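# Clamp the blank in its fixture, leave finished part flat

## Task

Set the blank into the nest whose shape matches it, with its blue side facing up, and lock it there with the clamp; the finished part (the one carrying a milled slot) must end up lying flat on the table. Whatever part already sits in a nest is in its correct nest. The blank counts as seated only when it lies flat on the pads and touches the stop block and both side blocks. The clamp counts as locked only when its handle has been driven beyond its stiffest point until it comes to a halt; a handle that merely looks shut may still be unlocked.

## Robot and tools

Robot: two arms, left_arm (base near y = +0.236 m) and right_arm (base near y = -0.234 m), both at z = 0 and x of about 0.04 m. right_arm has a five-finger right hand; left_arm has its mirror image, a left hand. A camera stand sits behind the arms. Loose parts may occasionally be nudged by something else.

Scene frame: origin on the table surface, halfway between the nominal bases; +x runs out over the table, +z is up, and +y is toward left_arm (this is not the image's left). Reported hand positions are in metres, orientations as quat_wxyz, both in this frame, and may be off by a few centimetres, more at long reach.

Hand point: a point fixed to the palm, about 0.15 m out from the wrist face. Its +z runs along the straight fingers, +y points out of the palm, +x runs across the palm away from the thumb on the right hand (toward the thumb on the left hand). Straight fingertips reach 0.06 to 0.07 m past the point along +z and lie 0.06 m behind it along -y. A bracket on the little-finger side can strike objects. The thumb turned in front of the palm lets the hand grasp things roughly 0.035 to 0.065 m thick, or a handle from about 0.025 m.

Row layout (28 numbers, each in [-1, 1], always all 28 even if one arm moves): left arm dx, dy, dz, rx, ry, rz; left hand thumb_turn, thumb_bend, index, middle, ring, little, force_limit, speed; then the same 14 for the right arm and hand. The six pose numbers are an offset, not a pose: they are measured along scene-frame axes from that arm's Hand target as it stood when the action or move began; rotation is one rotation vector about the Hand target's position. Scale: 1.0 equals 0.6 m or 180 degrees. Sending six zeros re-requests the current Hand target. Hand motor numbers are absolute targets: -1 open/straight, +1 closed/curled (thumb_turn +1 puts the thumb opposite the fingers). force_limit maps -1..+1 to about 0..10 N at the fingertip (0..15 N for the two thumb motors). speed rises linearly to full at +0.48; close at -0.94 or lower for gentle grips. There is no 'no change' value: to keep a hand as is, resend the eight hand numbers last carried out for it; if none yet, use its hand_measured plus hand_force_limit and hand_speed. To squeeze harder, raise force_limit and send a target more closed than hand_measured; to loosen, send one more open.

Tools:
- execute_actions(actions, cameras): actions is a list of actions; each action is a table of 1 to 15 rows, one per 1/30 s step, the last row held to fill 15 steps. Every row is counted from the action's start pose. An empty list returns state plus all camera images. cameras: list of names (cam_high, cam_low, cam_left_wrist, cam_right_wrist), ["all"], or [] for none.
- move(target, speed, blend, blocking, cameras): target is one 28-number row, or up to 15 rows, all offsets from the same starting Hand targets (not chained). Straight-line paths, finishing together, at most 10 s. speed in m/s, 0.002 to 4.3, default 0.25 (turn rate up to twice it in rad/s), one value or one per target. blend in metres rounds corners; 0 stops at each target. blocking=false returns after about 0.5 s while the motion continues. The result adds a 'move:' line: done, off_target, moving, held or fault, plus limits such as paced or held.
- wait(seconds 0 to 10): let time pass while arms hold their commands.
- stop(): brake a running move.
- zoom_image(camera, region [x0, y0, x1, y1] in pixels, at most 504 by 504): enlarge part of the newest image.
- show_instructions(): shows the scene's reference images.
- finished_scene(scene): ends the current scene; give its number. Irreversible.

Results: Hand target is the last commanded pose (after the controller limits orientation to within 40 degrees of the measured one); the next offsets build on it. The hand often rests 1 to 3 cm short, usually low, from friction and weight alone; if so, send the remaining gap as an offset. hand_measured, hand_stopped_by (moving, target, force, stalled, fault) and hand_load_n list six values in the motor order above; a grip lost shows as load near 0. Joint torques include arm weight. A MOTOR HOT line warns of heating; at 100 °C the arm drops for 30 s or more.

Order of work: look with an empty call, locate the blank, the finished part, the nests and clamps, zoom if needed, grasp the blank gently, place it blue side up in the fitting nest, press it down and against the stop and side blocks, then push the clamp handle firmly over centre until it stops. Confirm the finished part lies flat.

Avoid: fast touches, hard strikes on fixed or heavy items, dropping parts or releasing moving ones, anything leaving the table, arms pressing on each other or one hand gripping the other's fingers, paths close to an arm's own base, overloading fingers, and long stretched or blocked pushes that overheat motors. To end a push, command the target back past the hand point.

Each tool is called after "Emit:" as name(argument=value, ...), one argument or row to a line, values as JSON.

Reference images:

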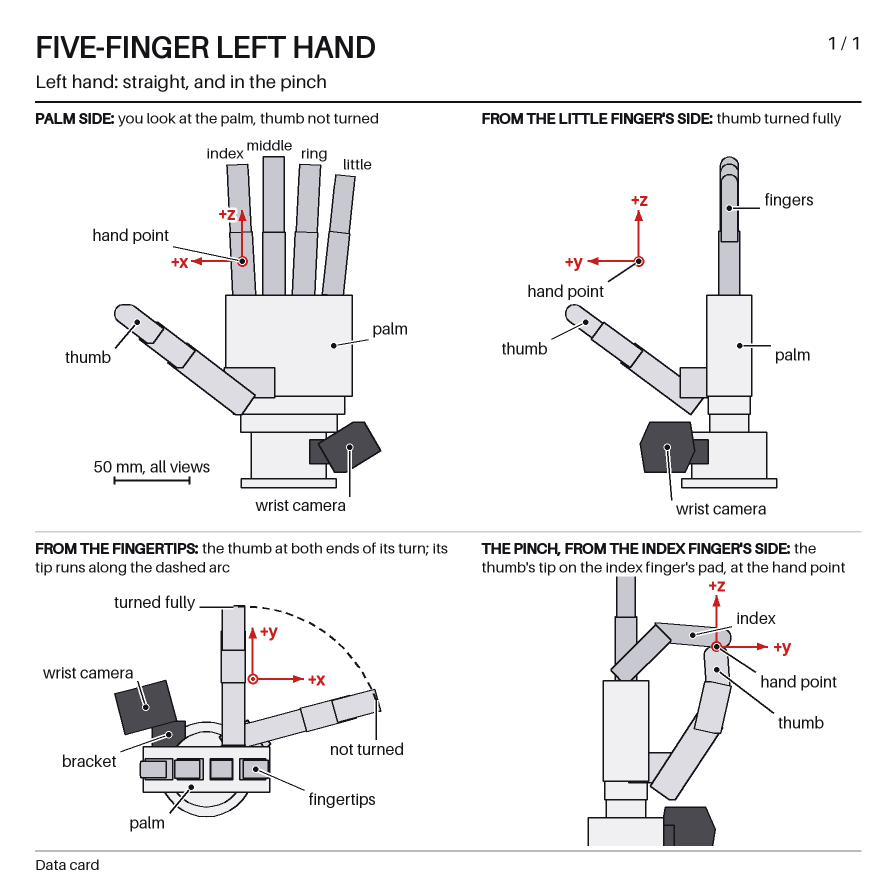

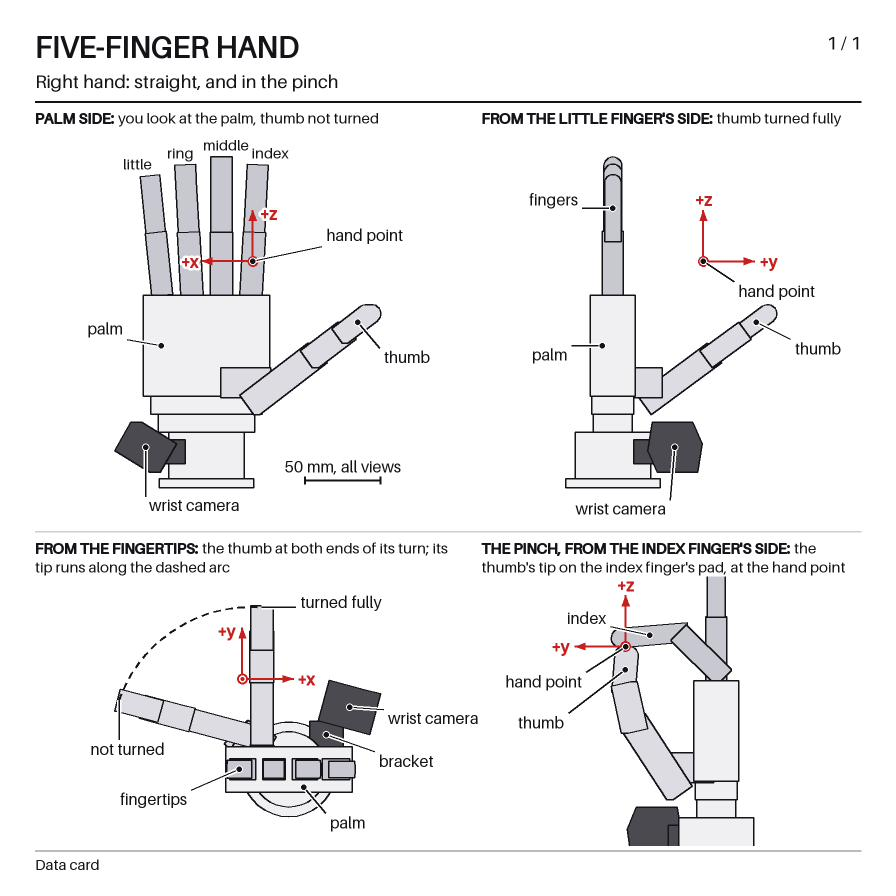

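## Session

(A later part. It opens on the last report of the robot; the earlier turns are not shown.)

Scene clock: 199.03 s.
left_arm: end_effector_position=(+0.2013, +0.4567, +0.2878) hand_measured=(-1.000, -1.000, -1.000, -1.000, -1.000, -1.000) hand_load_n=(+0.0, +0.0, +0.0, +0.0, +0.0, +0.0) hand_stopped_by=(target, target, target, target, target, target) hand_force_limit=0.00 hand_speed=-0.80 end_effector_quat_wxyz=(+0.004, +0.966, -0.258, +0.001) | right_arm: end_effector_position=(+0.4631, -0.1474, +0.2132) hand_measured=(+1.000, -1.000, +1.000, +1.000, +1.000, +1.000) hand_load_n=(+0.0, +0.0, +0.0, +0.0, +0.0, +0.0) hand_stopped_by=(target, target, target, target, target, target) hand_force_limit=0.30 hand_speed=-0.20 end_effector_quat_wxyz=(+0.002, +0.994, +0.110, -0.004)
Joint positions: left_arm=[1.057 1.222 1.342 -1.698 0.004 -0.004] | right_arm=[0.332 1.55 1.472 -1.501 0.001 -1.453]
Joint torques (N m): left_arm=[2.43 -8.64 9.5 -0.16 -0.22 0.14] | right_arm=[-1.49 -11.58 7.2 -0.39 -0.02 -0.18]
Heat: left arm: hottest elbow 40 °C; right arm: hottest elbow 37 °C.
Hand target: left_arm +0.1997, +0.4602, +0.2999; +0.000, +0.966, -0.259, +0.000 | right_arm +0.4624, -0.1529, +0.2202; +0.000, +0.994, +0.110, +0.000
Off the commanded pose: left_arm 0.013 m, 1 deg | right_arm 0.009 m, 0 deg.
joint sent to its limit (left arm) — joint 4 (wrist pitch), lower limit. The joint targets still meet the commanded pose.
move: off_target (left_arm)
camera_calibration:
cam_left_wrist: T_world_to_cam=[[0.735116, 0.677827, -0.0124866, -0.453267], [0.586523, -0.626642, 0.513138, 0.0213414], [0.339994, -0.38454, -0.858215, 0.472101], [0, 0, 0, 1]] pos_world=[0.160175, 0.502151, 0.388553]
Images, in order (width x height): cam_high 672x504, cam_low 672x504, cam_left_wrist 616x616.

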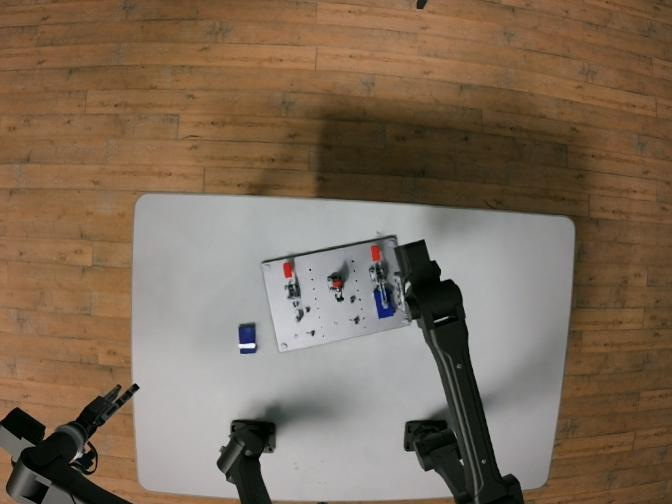

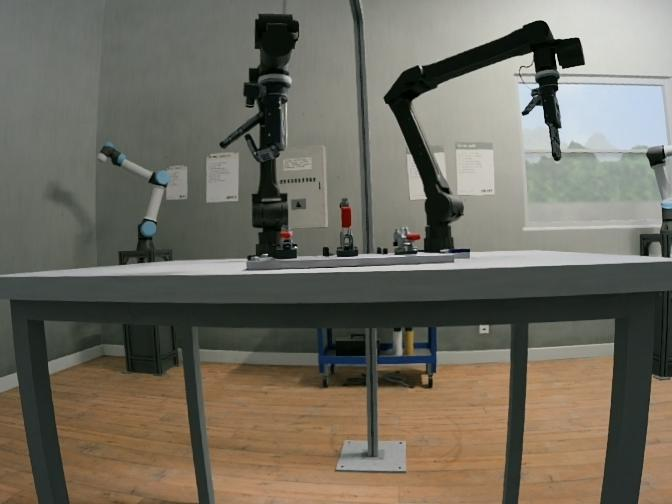

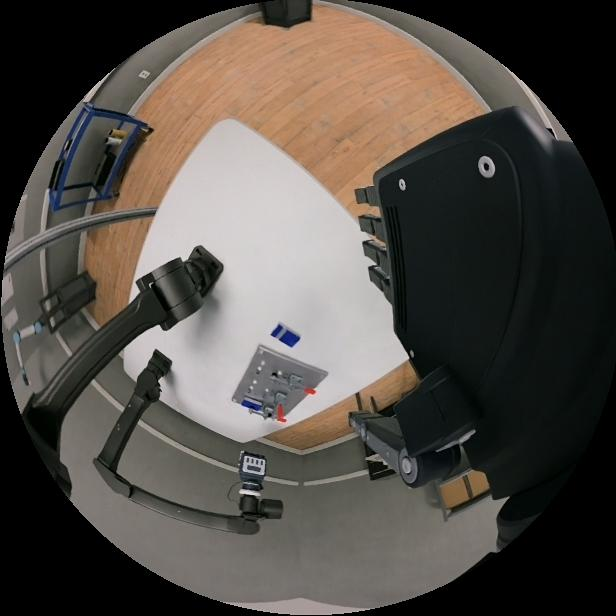

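Emit:
move(
  target=[
    [0,0,0,0,0,0,-1,-1,-1,-1,-1,-1,0,-0.8, -0.3,-0.2,0.1,0,0,0,1,-1,1,1,1,1,0.3,-0.2],
  ],
  speed=0.3,
  cameras=["cam_high","cam_low","cam_left_wrist"],
)

Emit:
zoom_image(
  camera="cam_left_wrist",
  region=[240, 370, 320, 430],
)

Emit:
zoom_image(
  camera="cam_high",
  region=[345, 240, 425, 320],
)

Scene clock: 205.97 s.
left_arm: end_effector_position=(+0.2013, +0.4567, +0.2878) hand_measured=(-1.000, -1.000, -1.000, -1.000, -1.000, -1.000) hand_load_n=(+0.0, +0.0, +0.0, +0.0, +0.0, +0.0) hand_stopped_by=(target, target, target, target, target, target) hand_force_limit=0.00 hand_speed=-0.80 end_effector_quat_wxyz=(+0.004, +0.966, -0.258, +0.001) | right_arm: end_effector_position=(+0.2860, -0.2691, +0.2787) hand_measured=(+1.000, -1.000, +1.000, +1.000, +1.000, +1.000) hand_load_n=(+0.0, +0.0, +0.0, +0.5, +0.0, +0.0) hand_stopped_by=(target, target, target, target, target, target) hand_force_limit=0.30 hand_speed=-0.20 end_effector_quat_wxyz=(+0.004, +0.994, +0.107, +0.028)
Joint positions: left_arm=[1.057 1.222 1.342 -1.698 0.004 -0.004] | right_arm=[0.12 0.982 1.15 -1.683 0.009 -1.661]
Joint torques (N m): left_arm=[2.43 -8.64 9.51 -0.17 -0.22 0.15] | right_arm=[-0.85 -3.49 7.38 -0.05 0.11 -0.14]
Heat: left arm: hottest elbow 40 °C; right arm: hottest elbow 37 °C.
Hand target: left_arm +0.1997, +0.4602, +0.2999; +0.000, +0.966, -0.259, +0.000 | right_arm +0.2824, -0.2730, +0.2802; +0.000, +0.994, +0.110, +0.000
Off the commanded pose: left_arm 0.013 m, 1 deg | right_arm 0.005 m, 3 deg.
joint sent to its limit (left arm) — joint 4 (wrist pitch), lower limit. The joint targets still meet the commanded pose.
joint sent to its limit (right arm) — joint 4 (wrist pitch), lower limit. The joint targets are off in orientation, not in position.
move: off_target (left_arm, right_arm)
camera_calibration:
cam_left_wrist: T_world_to_cam=[[0.735116, 0.677827, -0.0124866, -0.453267], [0.586523, -0.626642, 0.513138, 0.0213414], [0.339994, -0.38454, -0.858215, 0.472101], [0, 0, 0, 1]] pos_world=[0.160175, 0.502151, 0.388553]
Images, in order (width x height): cam_high 672x504, cam_low 672x504, cam_left_wrist 616x616.

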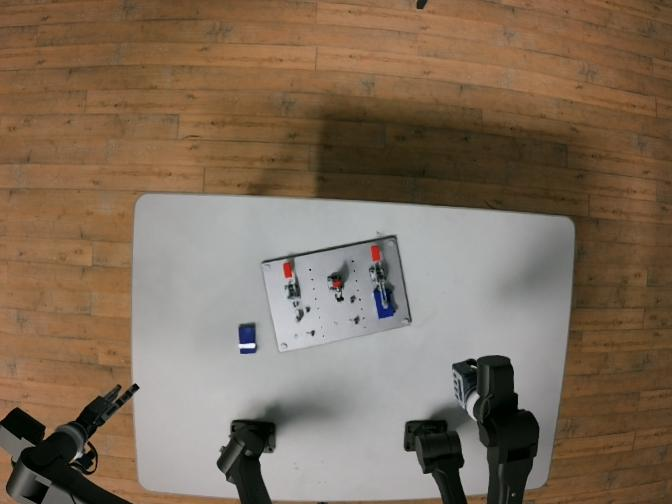

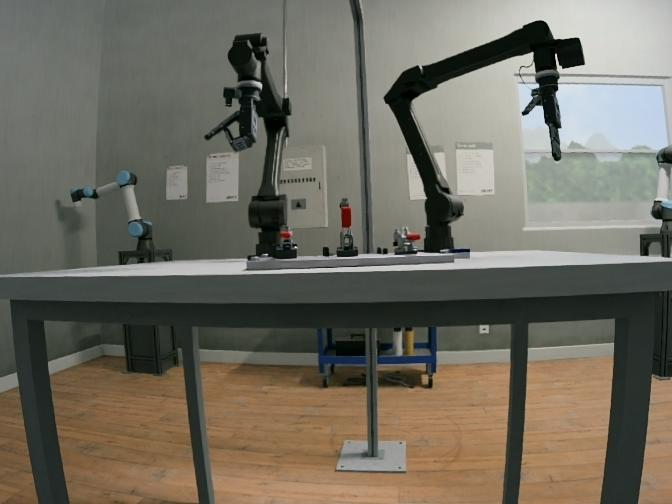

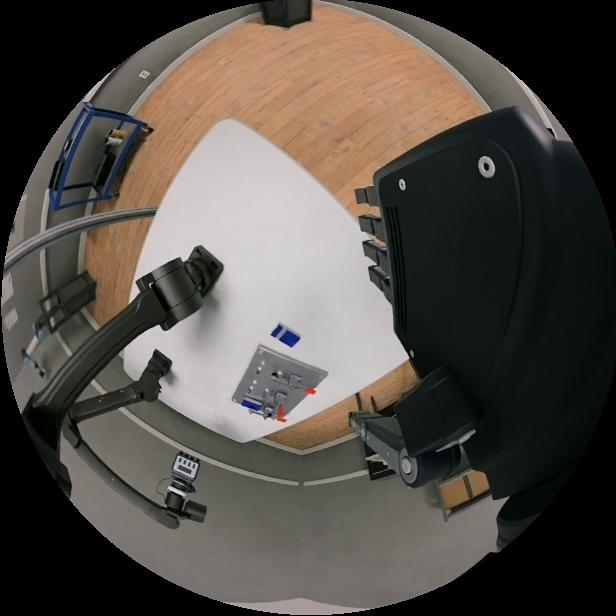

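Scaled by 6.300 from the camera's 616x616 image, which has a finer 880x880 frame.

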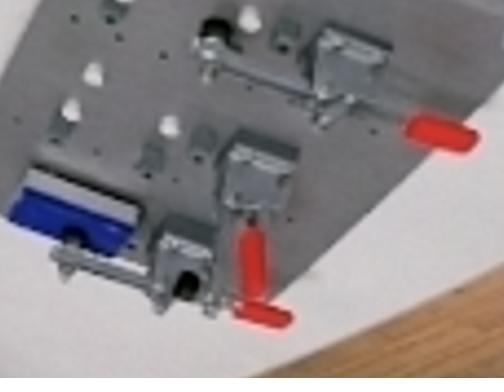

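Scaled by 6.300 from the camera's 672x504 image, which has a finer 960x720 frame.

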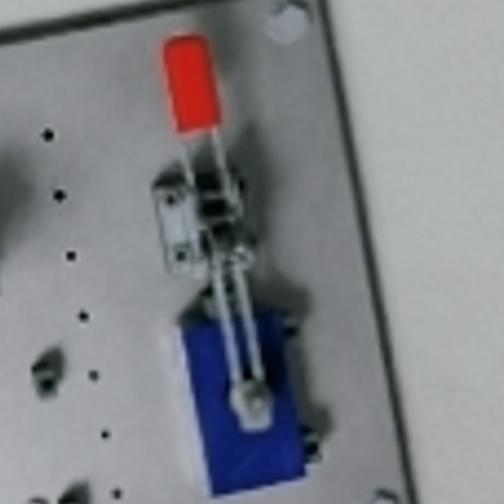

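Emit:
finished_scene(
  scene=2,
)

The scene is finished: the task was done.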